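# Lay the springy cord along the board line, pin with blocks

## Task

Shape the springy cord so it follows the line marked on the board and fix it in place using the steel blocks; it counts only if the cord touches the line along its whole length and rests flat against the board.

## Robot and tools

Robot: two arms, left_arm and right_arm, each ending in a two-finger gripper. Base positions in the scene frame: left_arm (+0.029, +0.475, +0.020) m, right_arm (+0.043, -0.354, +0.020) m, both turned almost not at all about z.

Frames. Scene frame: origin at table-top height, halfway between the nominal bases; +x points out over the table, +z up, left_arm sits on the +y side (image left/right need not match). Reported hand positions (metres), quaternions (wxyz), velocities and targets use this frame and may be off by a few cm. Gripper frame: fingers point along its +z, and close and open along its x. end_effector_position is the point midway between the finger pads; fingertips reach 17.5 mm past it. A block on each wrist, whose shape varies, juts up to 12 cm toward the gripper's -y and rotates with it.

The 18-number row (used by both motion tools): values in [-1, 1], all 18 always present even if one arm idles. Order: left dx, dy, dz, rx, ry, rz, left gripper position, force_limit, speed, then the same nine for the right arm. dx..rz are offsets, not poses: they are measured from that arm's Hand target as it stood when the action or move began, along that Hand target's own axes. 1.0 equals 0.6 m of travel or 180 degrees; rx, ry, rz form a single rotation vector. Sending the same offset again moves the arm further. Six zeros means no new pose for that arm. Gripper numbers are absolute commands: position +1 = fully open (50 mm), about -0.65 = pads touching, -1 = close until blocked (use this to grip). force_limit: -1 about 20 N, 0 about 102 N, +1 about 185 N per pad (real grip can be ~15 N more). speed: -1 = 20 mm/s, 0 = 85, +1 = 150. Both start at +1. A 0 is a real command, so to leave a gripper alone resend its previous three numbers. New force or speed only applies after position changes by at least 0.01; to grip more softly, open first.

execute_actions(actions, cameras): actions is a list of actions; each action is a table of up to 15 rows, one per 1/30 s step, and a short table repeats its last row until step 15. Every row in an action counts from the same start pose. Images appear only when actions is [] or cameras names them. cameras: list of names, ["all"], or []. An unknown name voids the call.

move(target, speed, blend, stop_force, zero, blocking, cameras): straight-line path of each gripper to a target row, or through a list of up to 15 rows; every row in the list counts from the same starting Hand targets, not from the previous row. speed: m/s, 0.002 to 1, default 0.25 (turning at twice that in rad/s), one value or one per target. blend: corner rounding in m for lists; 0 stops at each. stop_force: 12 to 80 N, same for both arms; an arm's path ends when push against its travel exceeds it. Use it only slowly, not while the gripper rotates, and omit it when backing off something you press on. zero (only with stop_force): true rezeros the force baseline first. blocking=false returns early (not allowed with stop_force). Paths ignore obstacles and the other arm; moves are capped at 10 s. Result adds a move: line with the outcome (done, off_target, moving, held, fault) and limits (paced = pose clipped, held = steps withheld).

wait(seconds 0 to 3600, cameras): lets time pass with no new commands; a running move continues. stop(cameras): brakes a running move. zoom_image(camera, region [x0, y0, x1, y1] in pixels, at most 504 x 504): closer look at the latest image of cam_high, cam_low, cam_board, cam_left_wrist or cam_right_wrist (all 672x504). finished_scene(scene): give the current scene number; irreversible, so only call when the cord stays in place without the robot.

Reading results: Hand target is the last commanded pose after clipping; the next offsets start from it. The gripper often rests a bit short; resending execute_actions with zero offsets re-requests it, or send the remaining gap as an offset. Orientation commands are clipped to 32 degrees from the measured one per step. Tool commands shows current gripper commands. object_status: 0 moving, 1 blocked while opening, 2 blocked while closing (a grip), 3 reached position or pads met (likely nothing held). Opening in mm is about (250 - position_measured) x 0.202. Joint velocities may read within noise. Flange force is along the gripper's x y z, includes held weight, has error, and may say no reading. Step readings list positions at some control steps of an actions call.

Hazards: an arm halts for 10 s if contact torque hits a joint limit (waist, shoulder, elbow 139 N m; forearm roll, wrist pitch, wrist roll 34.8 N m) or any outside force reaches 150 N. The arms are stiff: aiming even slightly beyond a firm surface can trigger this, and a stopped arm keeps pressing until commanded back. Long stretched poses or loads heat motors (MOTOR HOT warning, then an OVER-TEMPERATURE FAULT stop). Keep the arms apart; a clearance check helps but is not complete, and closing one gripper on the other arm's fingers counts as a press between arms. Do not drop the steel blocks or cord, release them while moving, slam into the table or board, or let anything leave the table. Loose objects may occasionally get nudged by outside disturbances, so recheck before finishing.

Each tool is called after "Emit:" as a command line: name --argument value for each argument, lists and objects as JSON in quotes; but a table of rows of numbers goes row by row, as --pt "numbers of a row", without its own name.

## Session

Emit:
execute_actions --actions '[]'

Emit:
zoom_image --camera "cam_board" --region '[80, 110, 332, 320]'

Emit:
zoom_image --camera "cam_board" --region '[330, 110, 582, 320]'

Scene clock: 0.00 s.
left_arm: end_effector_position=(+0.6131, +0.2280, +0.1063) position_measured=4 object_status=3 end_effector_quat_wxyz=(-0.071, +0.981, -0.142, +0.114) | right_arm: end_effector_position=(+0.0454, +0.0513, +0.3828) position_measured=4 object_status=3 end_effector_quat_wxyz=(-0.344, -0.169, +0.897, +0.219)
Joint positions: left_arm=[-0.277 0.426 0.083 -0.201 -1.028 -1.487] | right_arm=[1.161 -0.155 0.029 -0.849 -1.693 0.616]
Joint velocities: within noise
Flange force (N): no reading
Hand target: left_arm +0.6131, +0.2280, +0.1063; -0.071, +0.981, -0.142, +0.114 | right_arm +0.0454, +0.0513, +0.3828; -0.344, -0.169, +0.897, +0.219
Tool commands: left_gripper/position=+0.992157 left_gripper/force_limit=+1.0 left_gripper/speed=+1.0 right_gripper/position=+0.992157 right_gripper/force_limit=+1.0 right_gripper/speed=+1.0

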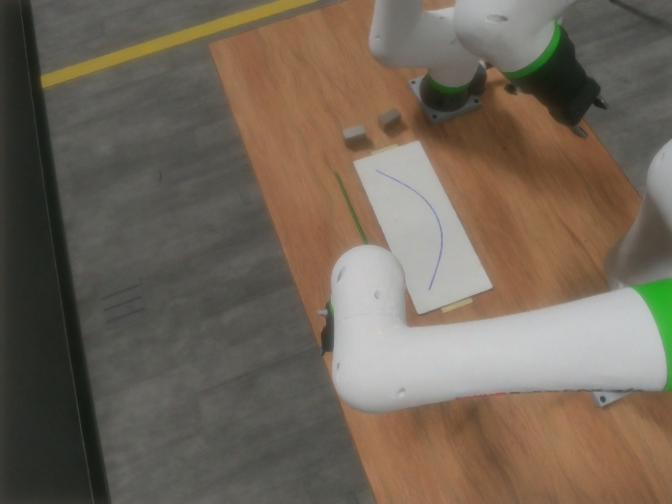

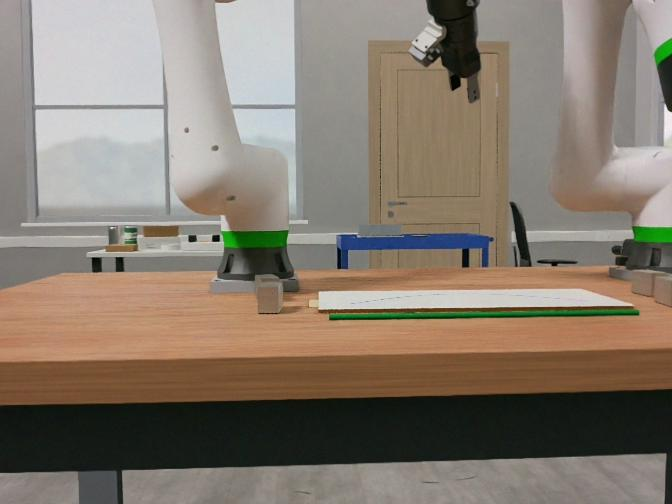

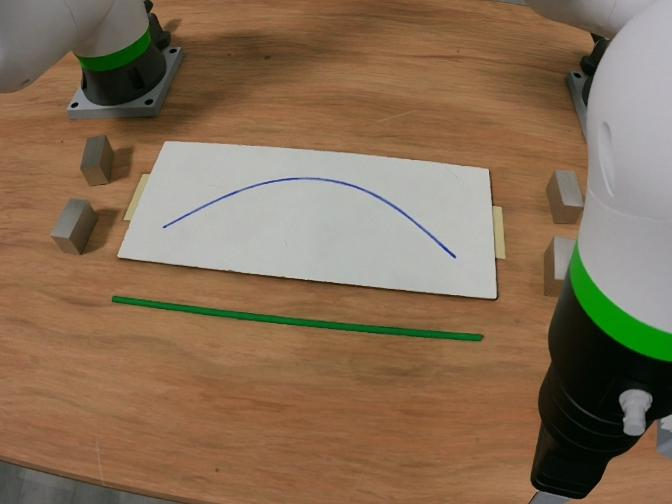

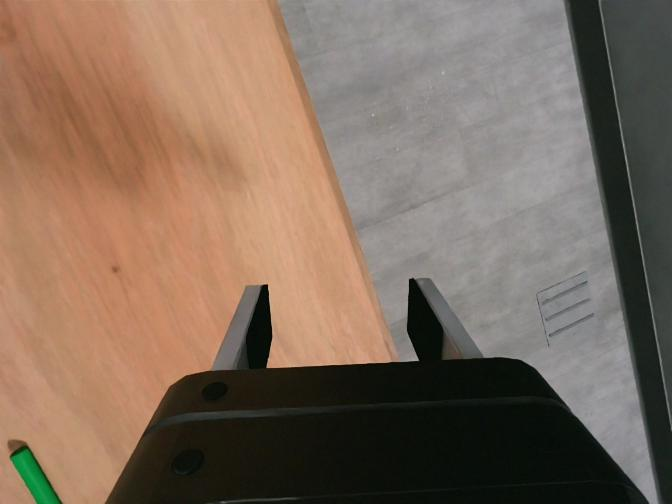

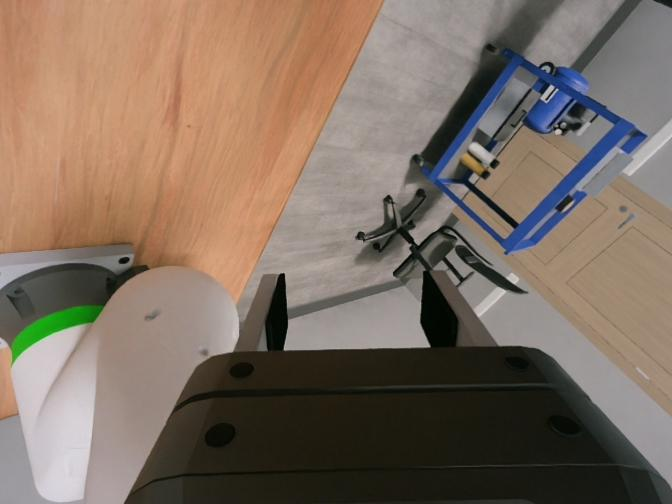

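Scaled by 2.000.

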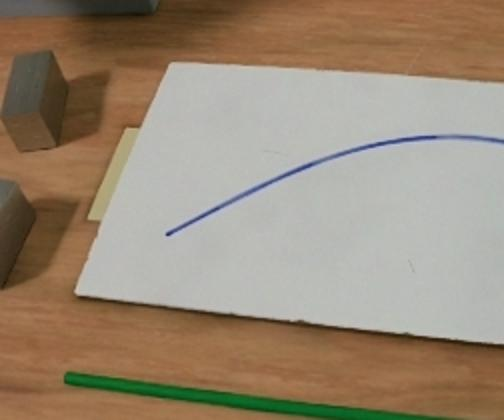

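Scaled by 2.000.

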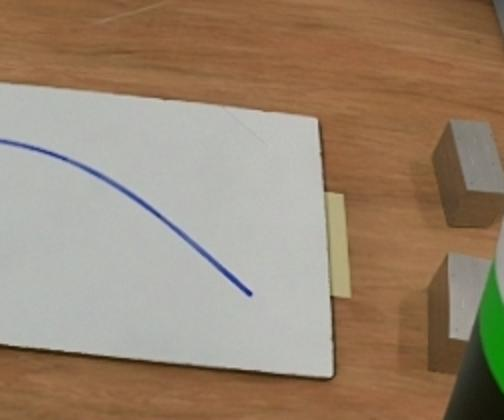

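Emit:
move --pt "0 0 -0.1 0.0225 -0.0967 -0.5872 1 0 0 -0.039 -0.658 -0.285 -0.0676 -0.3045 0.5767 1 0 0" --pt "-0.5853 0.0052 -0.2867 0.0225 -0.0967 -0.5872 1 0 0 -0.039 -0.658 -0.285 -0.0676 -0.3045 0.5767 1 0 0" --speed 0.4 --cameras '["cam_board","cam_left_wrist","cam_right_wrist"]'

Scene clock: 38.60 s.
left_arm: end_effector_position=(+0.2423, +0.3099, +0.2000) position_measured=3 object_status=3 end_effector_quat_wxyz=(+0.000, +0.707, +0.707, +0.000) | right_arm: end_effector_position=(+0.2404, -0.3197, +0.2831) position_measured=3 object_status=3 end_effector_quat_wxyz=(+0.000, +0.707, +0.707, +0.000)
Joint positions: left_arm=[-0.15 -0.482 -0.608 0 -1.445 0.157] | right_arm=[0.849 -0.716 -0.521 0 -1.766 -0.878]
Flange force (N): left_arm=[-0.1 -1.5 0.8] | right_arm=no reading
Hand target: left_arm +0.2423, +0.3099, +0.2000; +0.000, +0.707, +0.707, +0.000 | right_arm +0.2404, -0.3197, +0.2831; +0.000, +0.707, +0.707, +0.000
Off the commanded pose: left_arm 0.000 m, 0 deg | right_arm 0.000 m, 0 deg.
move: done

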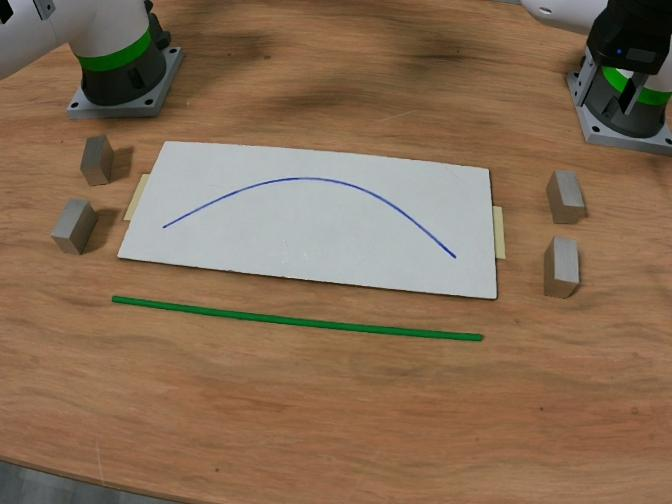

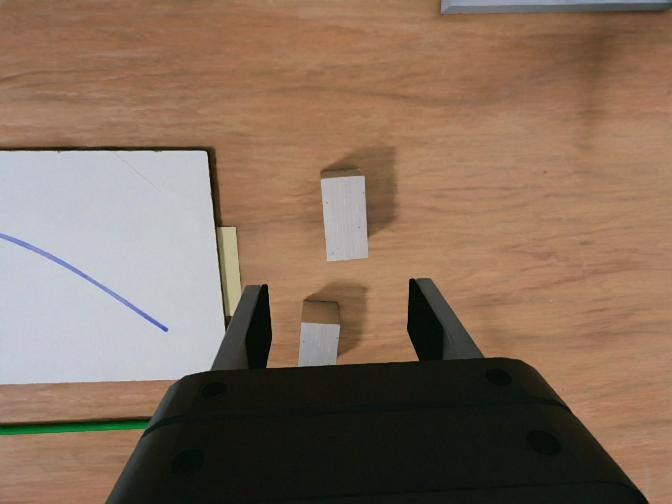

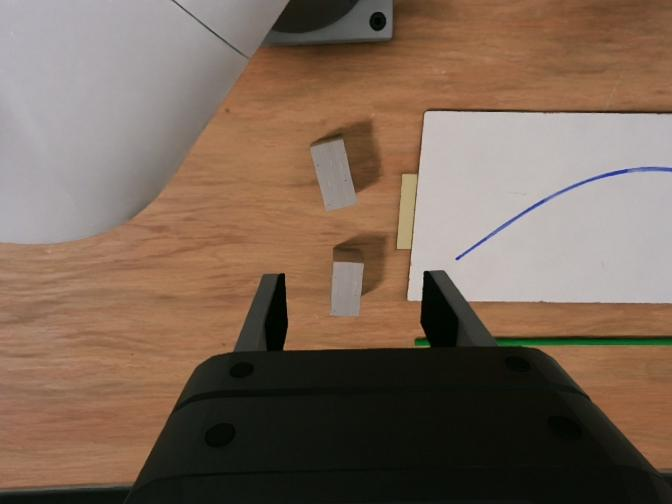

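Emit:
move --target '[0.0183,0.0112,0.158,0,0,-0.022,1,-0.8,-0.5,-0.01,-0.0257,0.297,0,0,-0.083,1,-0.8,-0.5]' --cameras '["cam_left_wrist","cam_right_wrist"]'

Scene clock: 44.17 s.
left_arm: end_effector_position=(+0.2484, +0.3197, +0.1153) position_measured=3 object_status=3 end_effector_quat_wxyz=(+0.000, +0.685, +0.729, +0.000) | right_arm: end_effector_position=(+0.2277, -0.3250, +0.1743) position_measured=3 object_status=3 end_effector_quat_wxyz=(+0.000, +0.647, +0.762, -0.002)
Joint positions: left_arm=[-0.105 -0.422 -0.777 0 -1.216 0.174] | right_arm=[0.893 -0.799 -0.804 -0.001 -1.57 -0.758]
Flange force (N): left_arm=[2.0 -1.9 -0.3] | right_arm=no reading
Hand target: left_arm +0.2484, +0.3197, +0.1152; +0.000, +0.685, +0.729, +0.000 (not the last commanded pose) | right_arm +0.2277, -0.3250, +0.1744; +0.000, +0.647, +0.762, -0.002 (not the last commanded pose)
Off the commanded pose: left_arm 0.010 m, 0 deg | right_arm 0.069 m, 6 deg.
move: held (right_arm; a check stopped the path), off_target (left_arm; braked when a check withheld steps of right_arm); limits=held
pose unreachable (right arm): on one or more control steps of this call, first in action 0 (counted from 0), this arm could not follow its commanded pose, so it was not sent that pose on those steps. It may still have moved: this result reports where it is.
cause: moving toward the commanded pose would bring two parts of the arm too close to each other (its gripper and another part of the arm, with joints 2 (shoulder) to 6 (wrist roll) between them, 26 mm apart when it was first held).

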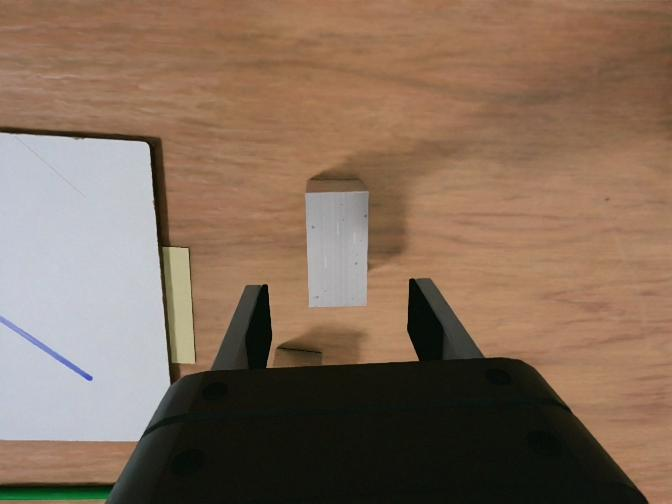

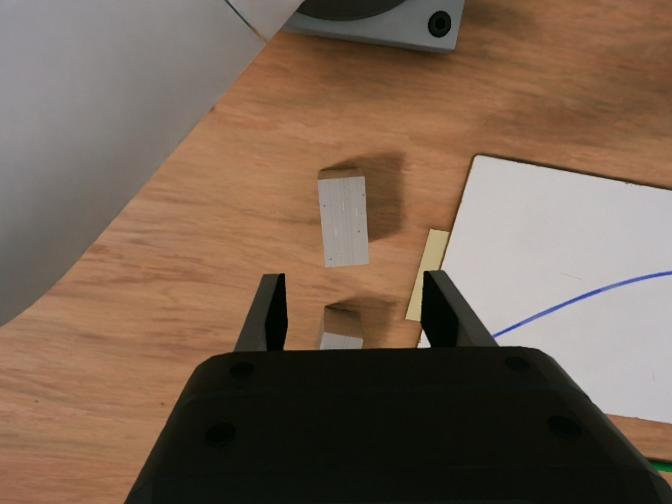

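Emit:
move --pt "0.0067 0.0033 0.137 0 0 0 1 -0.8 -0.5 -0.0073 0.178 0.1157 0 0 0.052 1 -0.8 -0.5" --pt "0.0067 0.0033 0.137 0 0 0 -1 -0.8 -0.5 -0.0073 0.178 0.1157 0 0 0.052 1 -0.8 -0.5" --speed 0.15 --cameras '["cam_left_wrist","cam_right_wrist"]'

Scene clock: 53.10 s.
left_arm: end_effector_position=(+0.2502, +0.3238, +0.0331) position_measured=104 object_status=2 end_effector_quat_wxyz=(+0.000, +0.685, +0.729, +0.000) | right_arm: end_effector_position=(+0.3336, -0.3120, +0.1046) position_measured=3 object_status=3 end_effector_quat_wxyz=(+0.000, +0.707, +0.707, -0.002)
Joint positions: left_arm=[-0.087 -0.284 -0.907 0 -0.947 0.156] | right_arm=[0.573 -0.318 -0.738 0 -1.154 -0.602]
Flange force (N): left_arm=[2.0 -3.0 -4.0] | right_arm=[0.5 -9.1 0.2]
Hand target: left_arm +0.2501, +0.3239, +0.0330; +0.000, +0.685, +0.729, +0.000 | right_arm +0.3336, -0.3120, +0.1046; +0.000, +0.707, +0.707, -0.002
Off the commanded pose: left_arm 0.000 m, 0 deg | right_arm 0.000 m, 0 deg.
move: done

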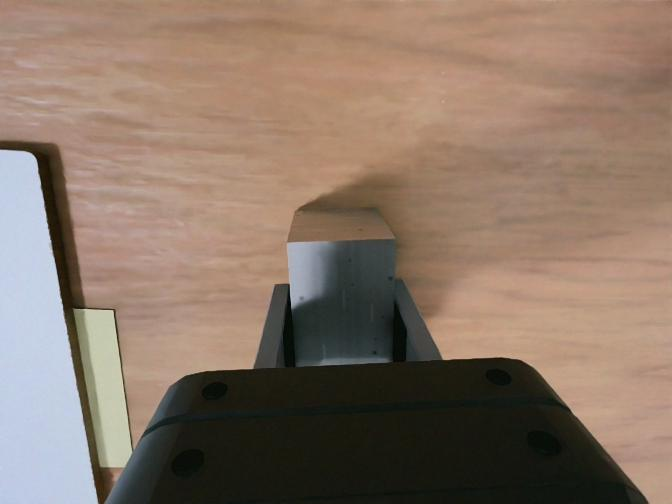

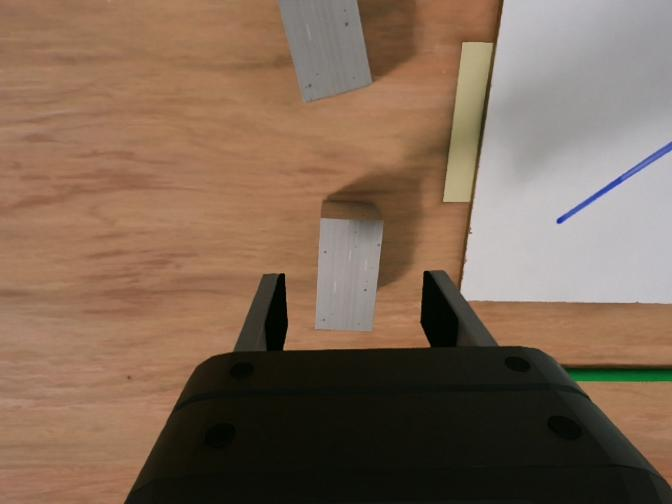

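Emit:
move --pt "0 0 -0.0667 0 0 0 -1 -0.8 -0.5 0 0.005 0.119 0 0 0.015 1 -0.8 -0.5" --pt "-0.4794 0.0344 -0.0667 0 0 0.1367 -1 -0.8 -0.5 0 0.005 0.119 0 0 0.015 1 -0.8 -0.5" --pt "-0.4794 0.0344 -0.0127 0 0 0.1367 -1 -0.8 -0.5 0 0.005 0.119 0 0 0.015 1 -0.8 -0.5" --pt "-0.4794 0.0344 -0.0127 0 0 0.1367 -1 -0.8 -0.5 0 0.005 0.119 0 0 0.015 -1 -0.8 -0.5" --speed '[0.12,0.2,0.08,0.1]' --cameras '["cam_board","cam_left_wrist","cam_right_wrist"]'

Emit:
zoom_image --camera "cam_board" --region '[270, 140, 438, 266]'

Emit:
zoom_image --camera "cam_left_wrist" --region '[210, 160, 460, 310]'

Scene clock: 62.33 s.
left_arm: end_effector_position=(+0.2884, +0.0380, +0.0406) position_measured=104 object_status=2 end_effector_quat_wxyz=(+0.000, +0.825, +0.566, +0.000) | right_arm: end_effector_position=(+0.3364, -0.3122, +0.0332) position_measured=104 object_status=2 end_effector_quat_wxyz=(+0.000, +0.724, +0.690, -0.002)
Joint positions: left_arm=[-0.769 0.331 -0.255 0 -0.985 0.41] | right_arm=[0.567 -0.183 -0.834 0 -0.924 -0.643]
Flange force (N): left_arm=[0.9 -0.5 5.5] | right_arm=[-0.7 -8.8 -1.3]
Hand target: left_arm +0.2884, +0.0380, +0.0406; +0.000, +0.825, +0.566, +0.000 | right_arm +0.3364, -0.3122, +0.0332; +0.000, +0.724, +0.690, -0.002
Off the commanded pose: left_arm 0.000 m, 0 deg | right_arm 0.000 m, 0 deg.
move: done

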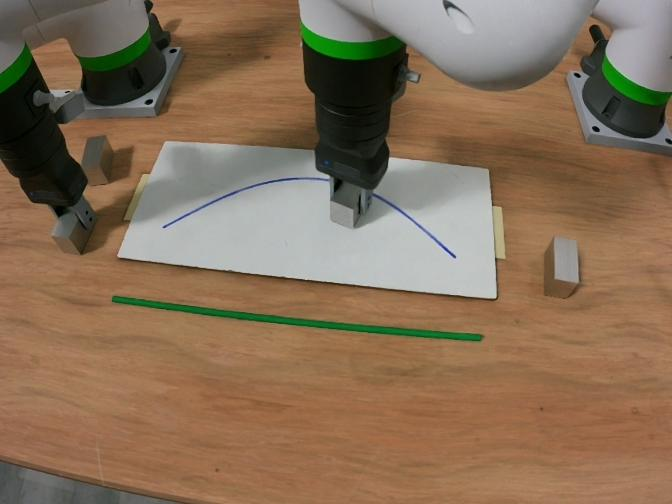

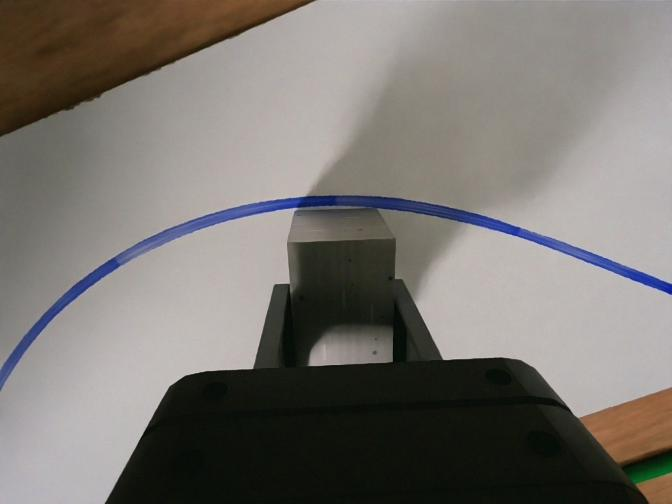

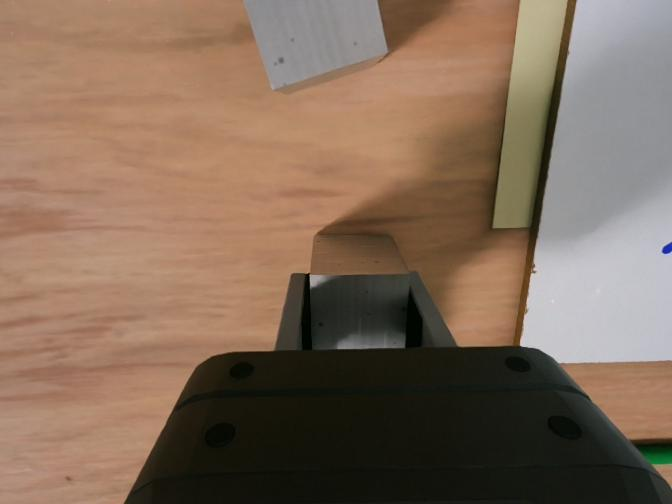

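Scaled by 3.000.

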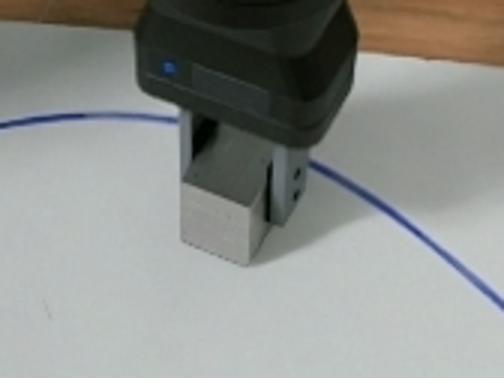

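Scaled by 2.016.

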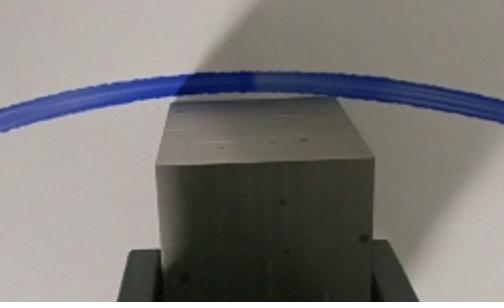

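Emit:
move --pt "0 0.0018 0 0 0 0 -1 -0.8 -0.5 0 0 0 0 0 0 -1 -0.8 -0.5" --pt "0 0.0018 0.0012 0 0 0 -1 -0.8 -0.5 0 0 0 0 0 0 -1 -0.8 -0.5" --pt "0 0.0018 0.0012 0 0 0 1 -0.8 -0.8 0 0 0 0 0 0 -1 -0.8 -0.5" --pt "0 0.0018 -0.11 0 0 0 1 -0.8 -0.8 0 0 -0.0667 0 0 0 -1 -0.8 -0.5" --pt "0.4523 -0.062 -0.1075 0 0 -0.117 1 -0.8 -0.8 0 0 -0.0667 0 0 0 -1 -0.8 -0.5" --pt "0.4523 -0.062 -0.1075 0 0 -0.117 1 -0.8 -0.8 0.4045 -0.1266 -0.0667 0 0 -0.132 -1 -0.8 -0.5" --pt "0.4523 -0.062 -0.1075 0 0 -0.117 1 -0.8 -0.8 0.4045 -0.1266 -0.0122 0 0 -0.132 -1 -0.8 -0.5" --speed '[0.03,0.01,0.1,0.12,0.25,0.2,0.08]' --cameras '["cam_board","cam_left_wrist","cam_right_wrist"]'

Emit:
zoom_image --camera "cam_right_wrist" --region '[230, 160, 480, 310]'

Scene clock: 80.67 s.
left_arm: end_effector_position=(+0.3513, +0.3046, +0.1052) position_measured=3 object_status=3 end_effector_quat_wxyz=(+0.000, +0.707, +0.707, +0.000) | right_arm: end_effector_position=(+0.2719, -0.0661, +0.0403) position_measured=104 object_status=2 end_effector_quat_wxyz=(-0.001, +0.566, +0.824, -0.002)
Joint positions: left_arm=[-0.115 -0.107 -0.572 0 -1.105 0.122] | right_arm=[1.229 0.007 -0.642 -0.003 -0.924 -0.889]
Flange force (N): left_arm=[0.9 -1.5 -0.5] | right_arm=[-2.9 -7.0 4.1]
Hand target: left_arm +0.3513, +0.3046, +0.1052; +0.000, +0.707, +0.707, +0.000 | right_arm +0.2720, -0.0662, +0.0402; -0.001, +0.566, +0.824, -0.002
Off the commanded pose: left_arm 0.000 m, 0 deg | right_arm 0.000 m, 0 deg.
move: done

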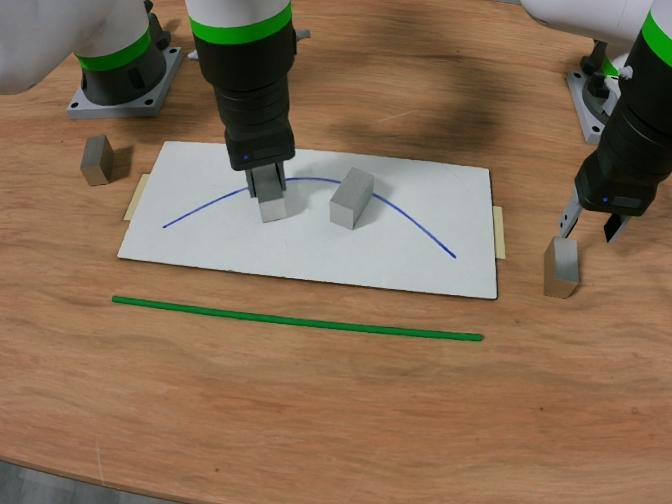

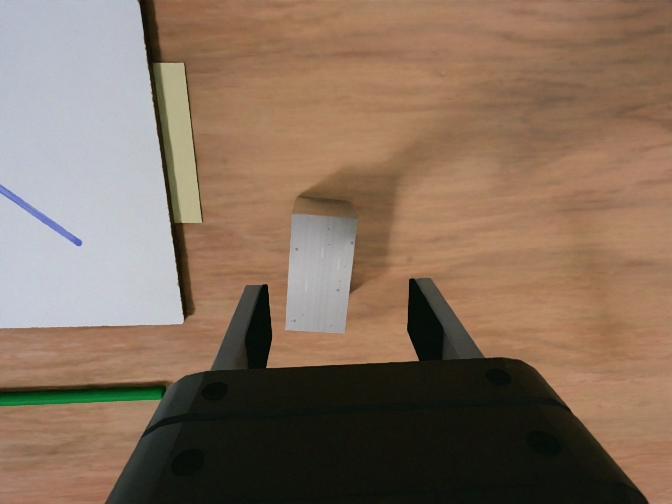

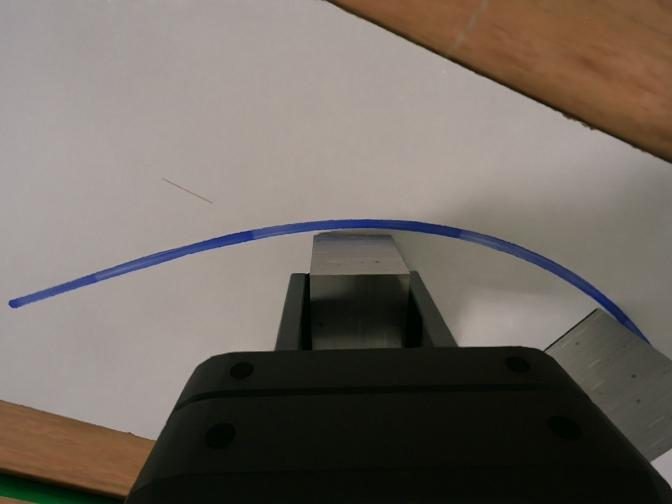

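Scaled by 2.016.

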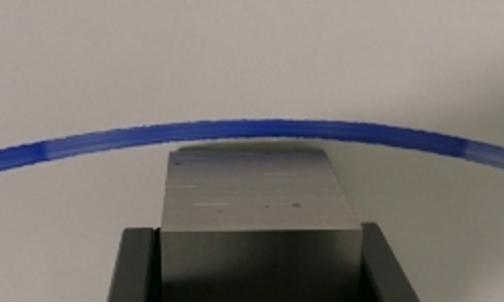

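Emit:
move --pt "0 0 0 0 0 0 1 -0.8 -0.8 0 -0.0012 0 0 0 -0.011 -1 -0.8 -0.5" --pt "0 0 0 0 0 0 1 -0.8 -0.8 0 -0.0012 0.0009 0 0 -0.011 -1 -0.8 -0.5" --pt "0 0 0 0 0 0 1 -0.8 -0.8 0 -0.0012 0.0009 0 0 -0.011 1 -0.8 -0.8" --pt "-0.266 0.1595 -0.0247 0 0 0.5 1 -0.8 -0.8 0 -0.0012 -0.133 0 0 -0.011 1 -0.8 -0.8" --speed '[0.03,0.01,0.1,0.25]' --cameras '["cam_board","cam_left_wrist","cam_right_wrist"]'

Scene clock: 97.10 s.
left_arm: end_effector_position=(+0.4469, +0.1450, +0.1200) position_measured=3 object_status=3 end_effector_quat_wxyz=(+0.000, +1.000, +0.000, +0.000) | right_arm: end_effector_position=(+0.2716, -0.0663, +0.1200) position_measured=3 object_status=3 end_effector_quat_wxyz=(-0.001, +0.552, +0.834, -0.002)
Joint positions: left_arm=[-0.415 0.293 -0.095 0 -1.182 -1.148] | right_arm=[1.23 -0.114 -0.539 -0.002 -1.148 -0.856]
Flange force (N): left_arm=[-0.9 -1.0 0.6] | right_arm=[-2.8 -7.9 -0.2]
Hand target: left_arm +0.4469, +0.1450, +0.1200; +0.000, +1.000, +0.000, +0.000 | right_arm +0.2716, -0.0663, +0.1200; -0.001, +0.552, +0.834, -0.002
Off the commanded pose: left_arm 0.000 m, 0 deg | right_arm 0.000 m, 0 deg.
move: done

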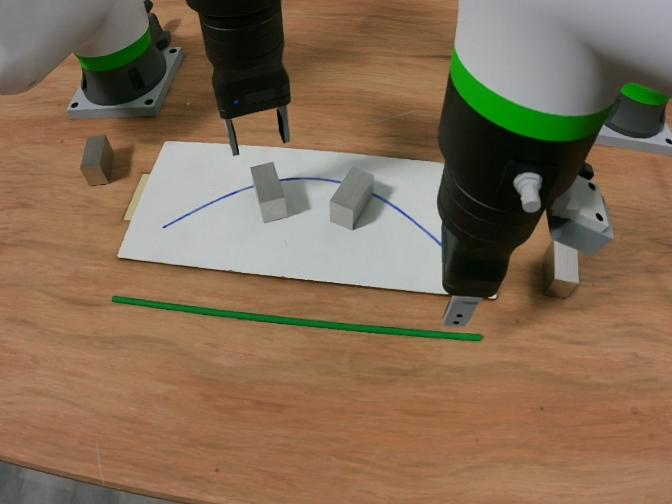

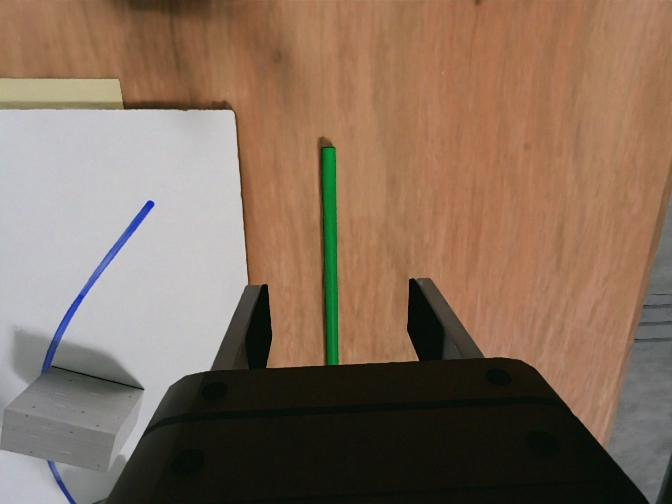

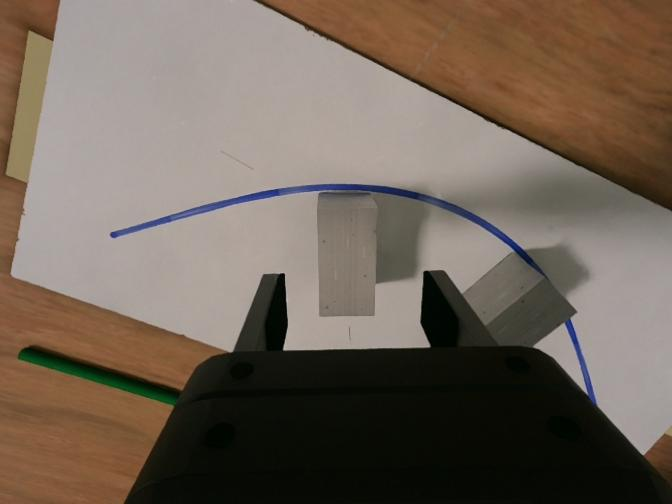

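Emit:
move --target '[-0.002,0,0,0,0,0,0.2,-0.8,-0.5,-0.2702,0.19,0,0,0,-0.372,0.2,-0.8,-0.5]' --cameras '["cam_left_wrist","cam_right_wrist"]'

Scene clock: 103.77 s.
left_arm: end_effector_position=(+0.4457, +0.1450, +0.1200) position_measured=123 object_status=3 end_effector_quat_wxyz=(+0.000, +1.000, +0.000, +0.000) | right_arm: end_effector_position=(+0.4399, -0.1708, +0.1198) position_measured=123 object_status=3 end_effector_quat_wxyz=(-0.001, +0.000, +1.000, -0.001)
Joint positions: left_arm=[-0.416 0.291 -0.098 0 -1.181 -1.148] | right_arm=[0.705 0.068 -0.363 -0.001 -1.143 0.837]
Flange force (N): left_arm=[-0.8 -1.0 0.6] | right_arm=[7.5 -3.3 -0.4]
Hand target: left_arm +0.4457, +0.1450, +0.1200; +0.000, +1.000, +0.000, +0.000 | right_arm +0.4399, -0.1708, +0.1198; -0.001, +0.000, +1.000, -0.001
Off the commanded pose: left_arm 0.000 m, 0 deg | right_arm 0.000 m, 0 deg.
move: done

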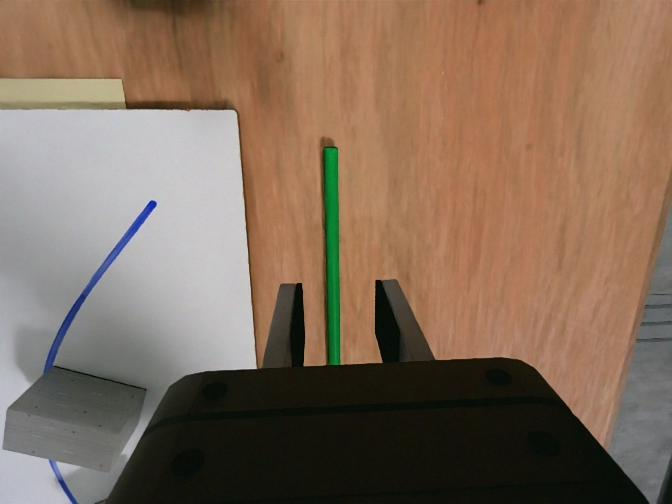

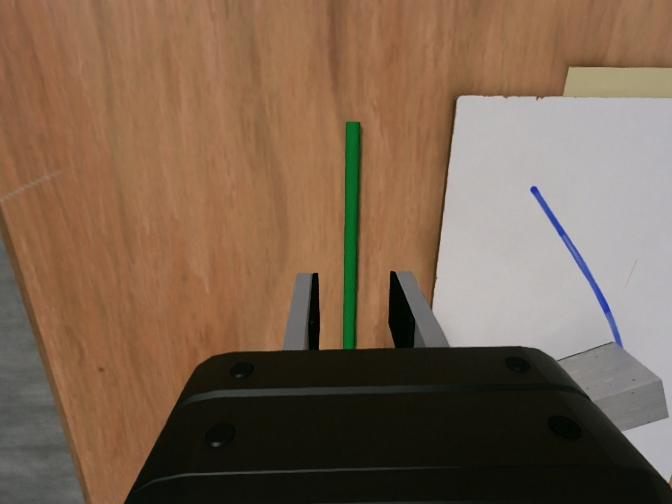

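Emit:
move --pt "0 0 0.13 0 0 0 0.2 -0.8 -0.5 0 0 0.13 0 0 0 0.2 -0.8 -0.5" --pt "0 0 0.1675 0 0 0 0.2 -0.8 -0.5 0 0 0.1672 0 0 0 0.2 -0.8 -0.5" --pt "0 0 0.1675 0 0 0 -1 -0.8 -0.5 0 0 0.1672 0 0 0 -1 -0.8 -0.5" --speed '[0.15,0.04,0.1]'

Emit:
move --pt "0 0 -0.1 0 0 0 -1 -0.8 -0.5 0 0 -0.1 0 0 0 -1 -0.8 -0.5" --pt "-0.3333 -0.0033 -0.1 0 0 0 -1 -0.8 -0.5 0.3415 0.0033 -0.1 0 0 0 -1 -0.8 -0.5" --speed '[0.1,0.1]' --cameras '["cam_board","cam_low"]'

Scene clock: 112.17 s.
left_arm: end_effector_position=(+0.4458, +0.1450, +0.0195) position_measured=216 object_status=2 end_effector_quat_wxyz=(+0.000, +1.000, +0.000, +0.000) | right_arm: end_effector_position=(+0.4396, -0.1710, +0.0194) position_measured=216 object_status=2 end_effector_quat_wxyz=(-0.001, +0.000, +1.000, -0.001)
Joint positions: left_arm=[-0.416 0.41 -0.202 0 -0.959 -1.147] | right_arm=[0.705 0.21 -0.475 -0.001 -0.889 0.837]
Flange force (N): left_arm=[4.1 -1.3 -21.9] | right_arm=[8.0 -2.2 -2.2]
Hand target: left_arm +0.4458, +0.1450, +0.0195; +0.000, +1.000, +0.000, +0.000 | right_arm +0.4396, -0.1710, +0.0194; -0.001, +0.000, +1.000, -0.001
Off the commanded pose: left_arm 0.000 m, 0 deg | right_arm 0.000 m, 0 deg.
move: done

Scene clock: 115.67 s.
left_arm: end_effector_position=(+0.2458, +0.1470, +0.0795) position_measured=216 object_status=2 end_effector_quat_wxyz=(+0.000, +1.000, +0.000, +0.000) | right_arm: end_effector_position=(+0.2349, -0.1689, +0.0800) position_measured=216 object_status=2 end_effector_quat_wxyz=(-0.001, +0.000, +1.000, -0.001)
Joint positions: left_arm=[-0.643 0.006 -0.534 0 -1.031 -0.92] | right_arm=[1.244 -0.376 -0.838 -0.003 -1.112 0.299]
Flange force (N): left_arm=[-0.3 -0.3 0.0] | right_arm=[7.1 -3.3 -0.3]
Hand target: left_arm +0.2458, +0.1470, +0.0795; +0.000, +1.000, +0.000, +0.000 | right_arm +0.2349, -0.1689, +0.0800; -0.001, +0.000, +1.000, -0.001
Off the commanded pose: left_arm 0.000 m, 0 deg | right_arm 0.000 m, 0 deg.
move: done
Images, in order (width x height): cam_low 672x504, cam_board 672x504.

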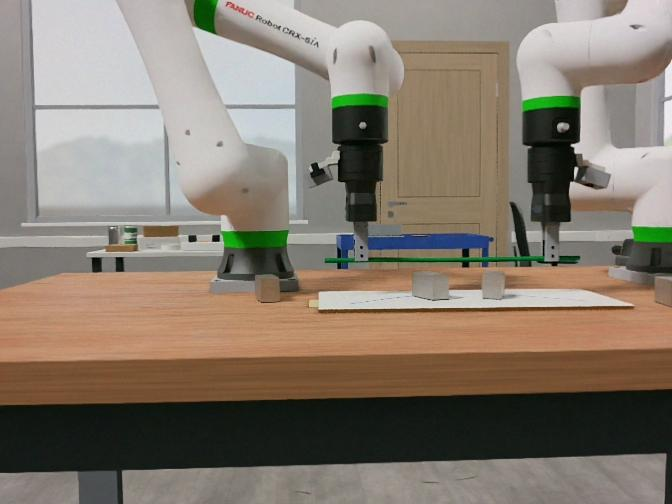

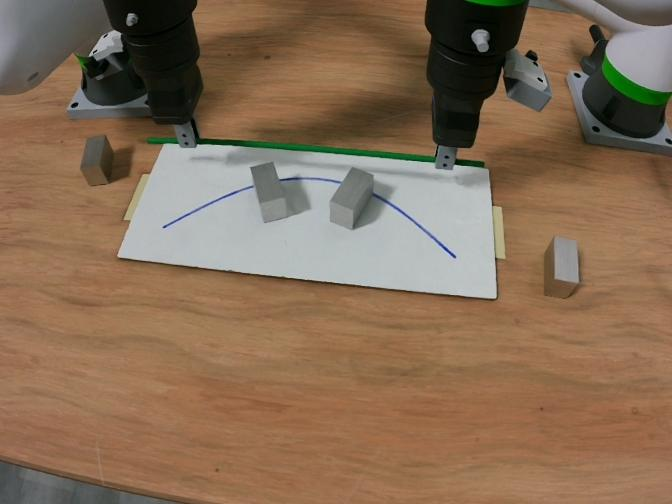

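Emit:
move --target '[0,0,0.0867,0,0,0,-1,-0.8,-0.5,0,0,0.0873,0,0,0,-1,-0.8,-0.5]' --speed 0.06 --cameras '["cam_board"]'

Emit:
zoom_image --camera "cam_board" --region '[150, 130, 490, 270]'

Scene clock: 119.03 s.
left_arm: end_effector_position=(+0.2458, +0.1471, +0.0274) position_measured=216 object_status=2 end_effector_quat_wxyz=(+0.000, +1.000, +0.000, +0.000) | right_arm: end_effector_position=(+0.2347, -0.1690, +0.0277) position_measured=216 object_status=2 end_effector_quat_wxyz=(-0.001, +0.000, +1.000, -0.001)
Joint positions: left_arm=[-0.643 0.092 -0.591 -0.001 -0.888 -0.92] | right_arm=[1.245 -0.272 -0.914 -0.003 -0.932 0.298]
Flange force (N): left_arm=[-1.3 -1.0 -0.7] | right_arm=[8.0 -4.5 -2.2]
Hand target: left_arm +0.2458, +0.1470, +0.0274; +0.000, +1.000, +0.000, +0.000 | right_arm +0.2347, -0.1690, +0.0277; -0.001, +0.000, +1.000, -0.001
Off the commanded pose: left_arm 0.000 m, 0 deg | right_arm 0.000 m, 0 deg.
move: done

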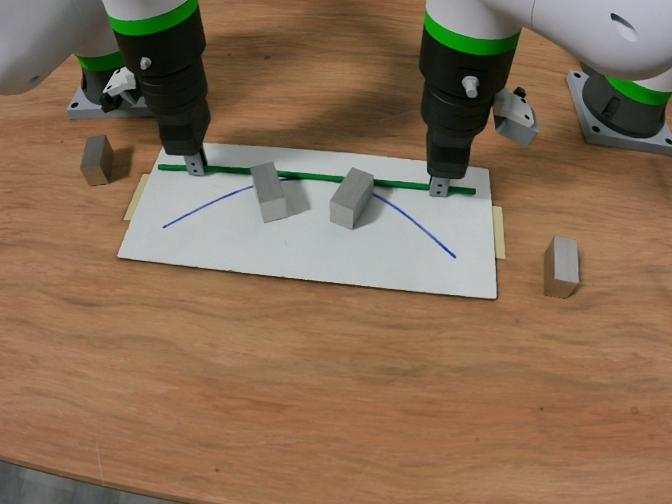

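Scaled by 1.482.

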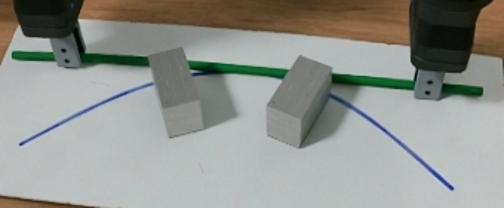

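Emit:
move --pt "0 0 0.0008 0 0 0 -0.19 -0.8 -1 0 0 0.0012 0 0 0 -0.19 -0.8 -1" --pt "0 0 -0.15 0 0 0 -0.19 -0.8 -1 0 0 -0.15 0 0 0 -0.19 -0.8 -1" --pt "0.1953 -0.255 -0.13 0 0 -0.483 1 0 0 0.012 -0.26 -0.16 0 0 -0.578 1 0 0" --speed '[0.01,0.1,0.25]' --cameras '["cam_board","cam_left_wrist","cam_right_wrist"]'

Scene clock: 129.47 s.
left_arm: end_effector_position=(+0.3630, +0.3000, +0.1055) position_measured=3 object_status=0 end_effector_quat_wxyz=(+0.000, +0.726, +0.688, +0.000) | right_arm: end_effector_position=(+0.2278, -0.3248, +0.1240) position_measured=3 object_status=3 end_effector_quat_wxyz=(+0.002, +0.788, -0.615, -0.001)
Joint positions: left_arm=[-0.124 -0.073 -0.541 0 -1.103 0.078] | right_arm=[0.893 -0.786 -0.917 -0.001 -1.444 2.465]
Flange force (N): left_arm=[1.0 -1.5 0.0] | right_arm=no reading
Hand target: left_arm +0.3630, +0.3000, +0.1055; +0.000, +0.726, +0.688, +0.000 | right_arm +0.2278, -0.3248, +0.1240; +0.002, +0.788, -0.615, -0.001
Off the commanded pose: left_arm 0.000 m, 0 deg | right_arm 0.000 m, 0 deg.
move: done

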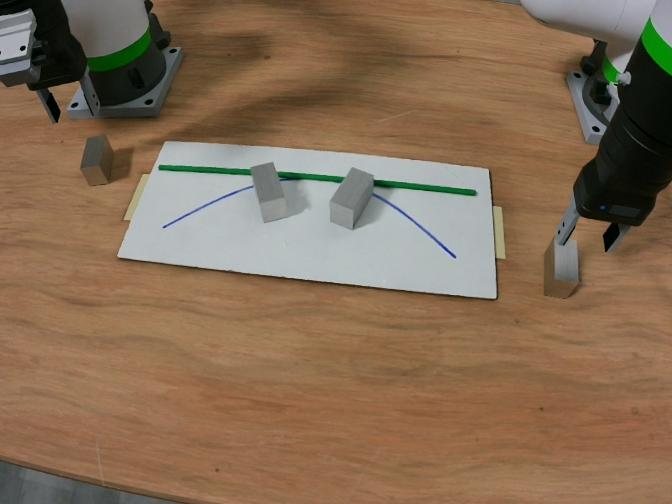

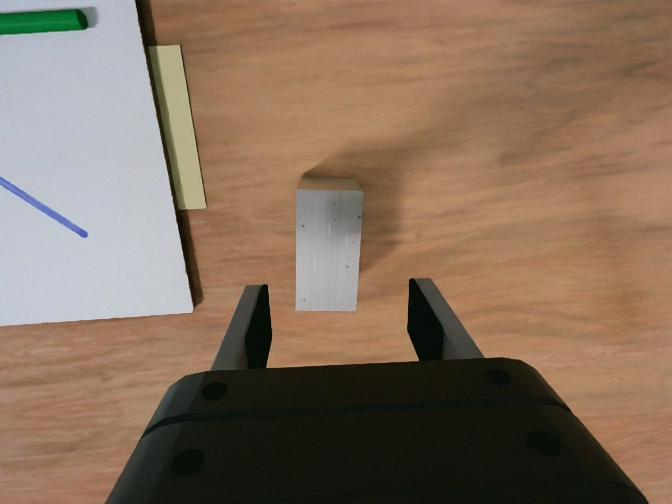

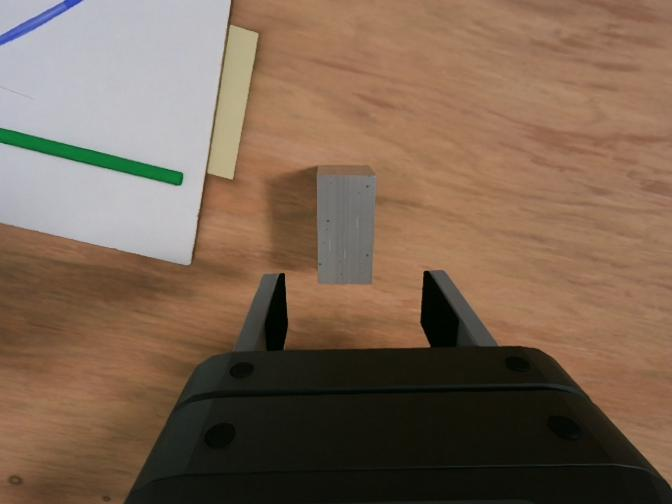

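Emit:
move --pt "0 0 0.1207 0 0 0 1 -0.8 -0.5 -0.0033 -0.0083 0.1515 0 0 0 1 -0.8 -0.5" --pt "0 0 0.1207 0 0 0 -1 -0.8 -0.5 -0.0033 -0.0083 0.1515 0 0 0 -1 -0.8 -0.5" --pt "0 0 0.05 0 0 0 -1 -0.8 -0.5 -0.0033 -0.0083 0.08 0 0 0 -1 -0.8 -0.5" --pt "-0.1972 -0.2531 0.05 0 0 0.0105 -1 -0.8 -0.5 -0.2074 0.006 0.08 0 0 0.0506 -1 -0.8 -0.5" --pt "-0.1972 -0.2531 0.108 0 0 0.0105 -1 -0.8 -0.5 -0.2074 0.006 0.1388 0 0 0.0506 -1 -0.8 -0.5" --speed '[0.12,0.1,0.1,0.18,0.06]' --cameras '["cam_board","cam_left_wrist","cam_right_wrist"]'

Scene clock: 144.60 s.
left_arm: end_effector_position=(+0.2050, +0.1900, +0.0406) position_measured=104 object_status=2 end_effector_quat_wxyz=(+0.000, +0.737, +0.676, +0.000) | right_arm: end_effector_position=(+0.1939, -0.2052, +0.0406) position_measured=104 object_status=2 end_effector_quat_wxyz=(+0.002, +0.737, -0.676, +0.000)
Joint positions: left_arm=[-0.612 -0.085 -0.73 -0.001 -0.926 0.534] | right_arm=[1.405 -0.54 -1.027 -0.003 -1.086 1.796]
Flange force (N): left_arm=[2.8 -2.1 3.7] | right_arm=no reading
Hand target: left_arm +0.2050, +0.1900, +0.0406; +0.000, +0.737, +0.676, +0.000 | right_arm +0.1939, -0.2052, +0.0406; +0.002, +0.737, -0.676, +0.000
Off the commanded pose: left_arm 0.000 m, 0 deg | right_arm 0.000 m, 0 deg.
move: done

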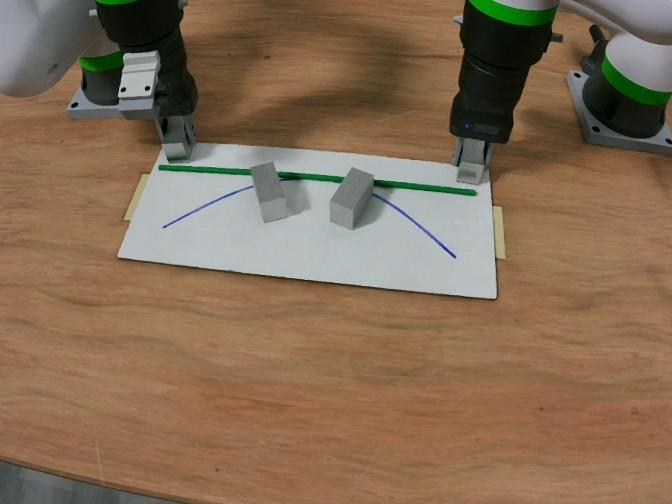

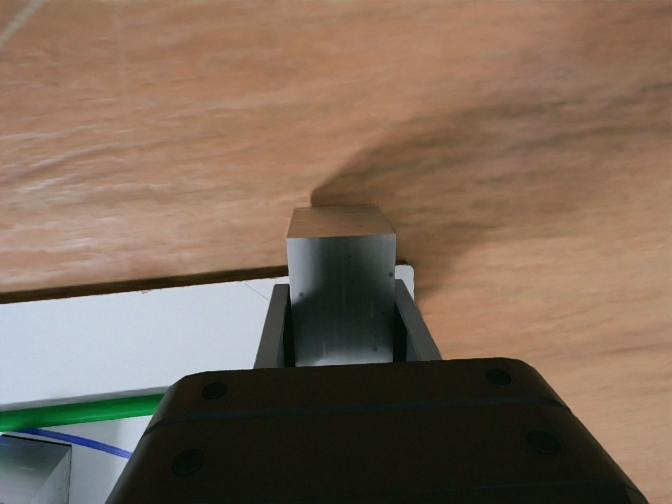

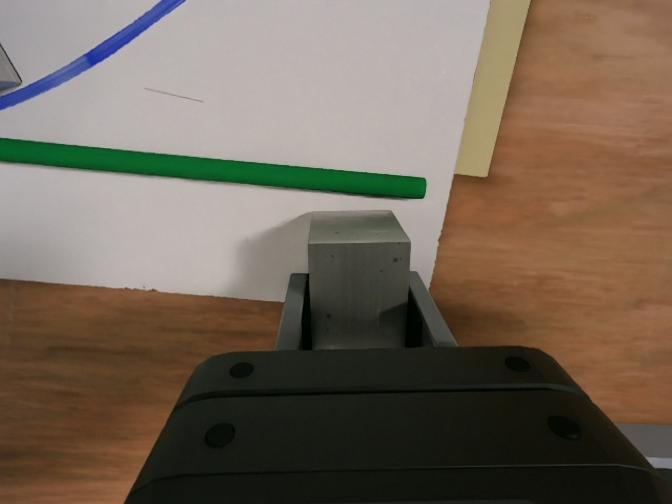

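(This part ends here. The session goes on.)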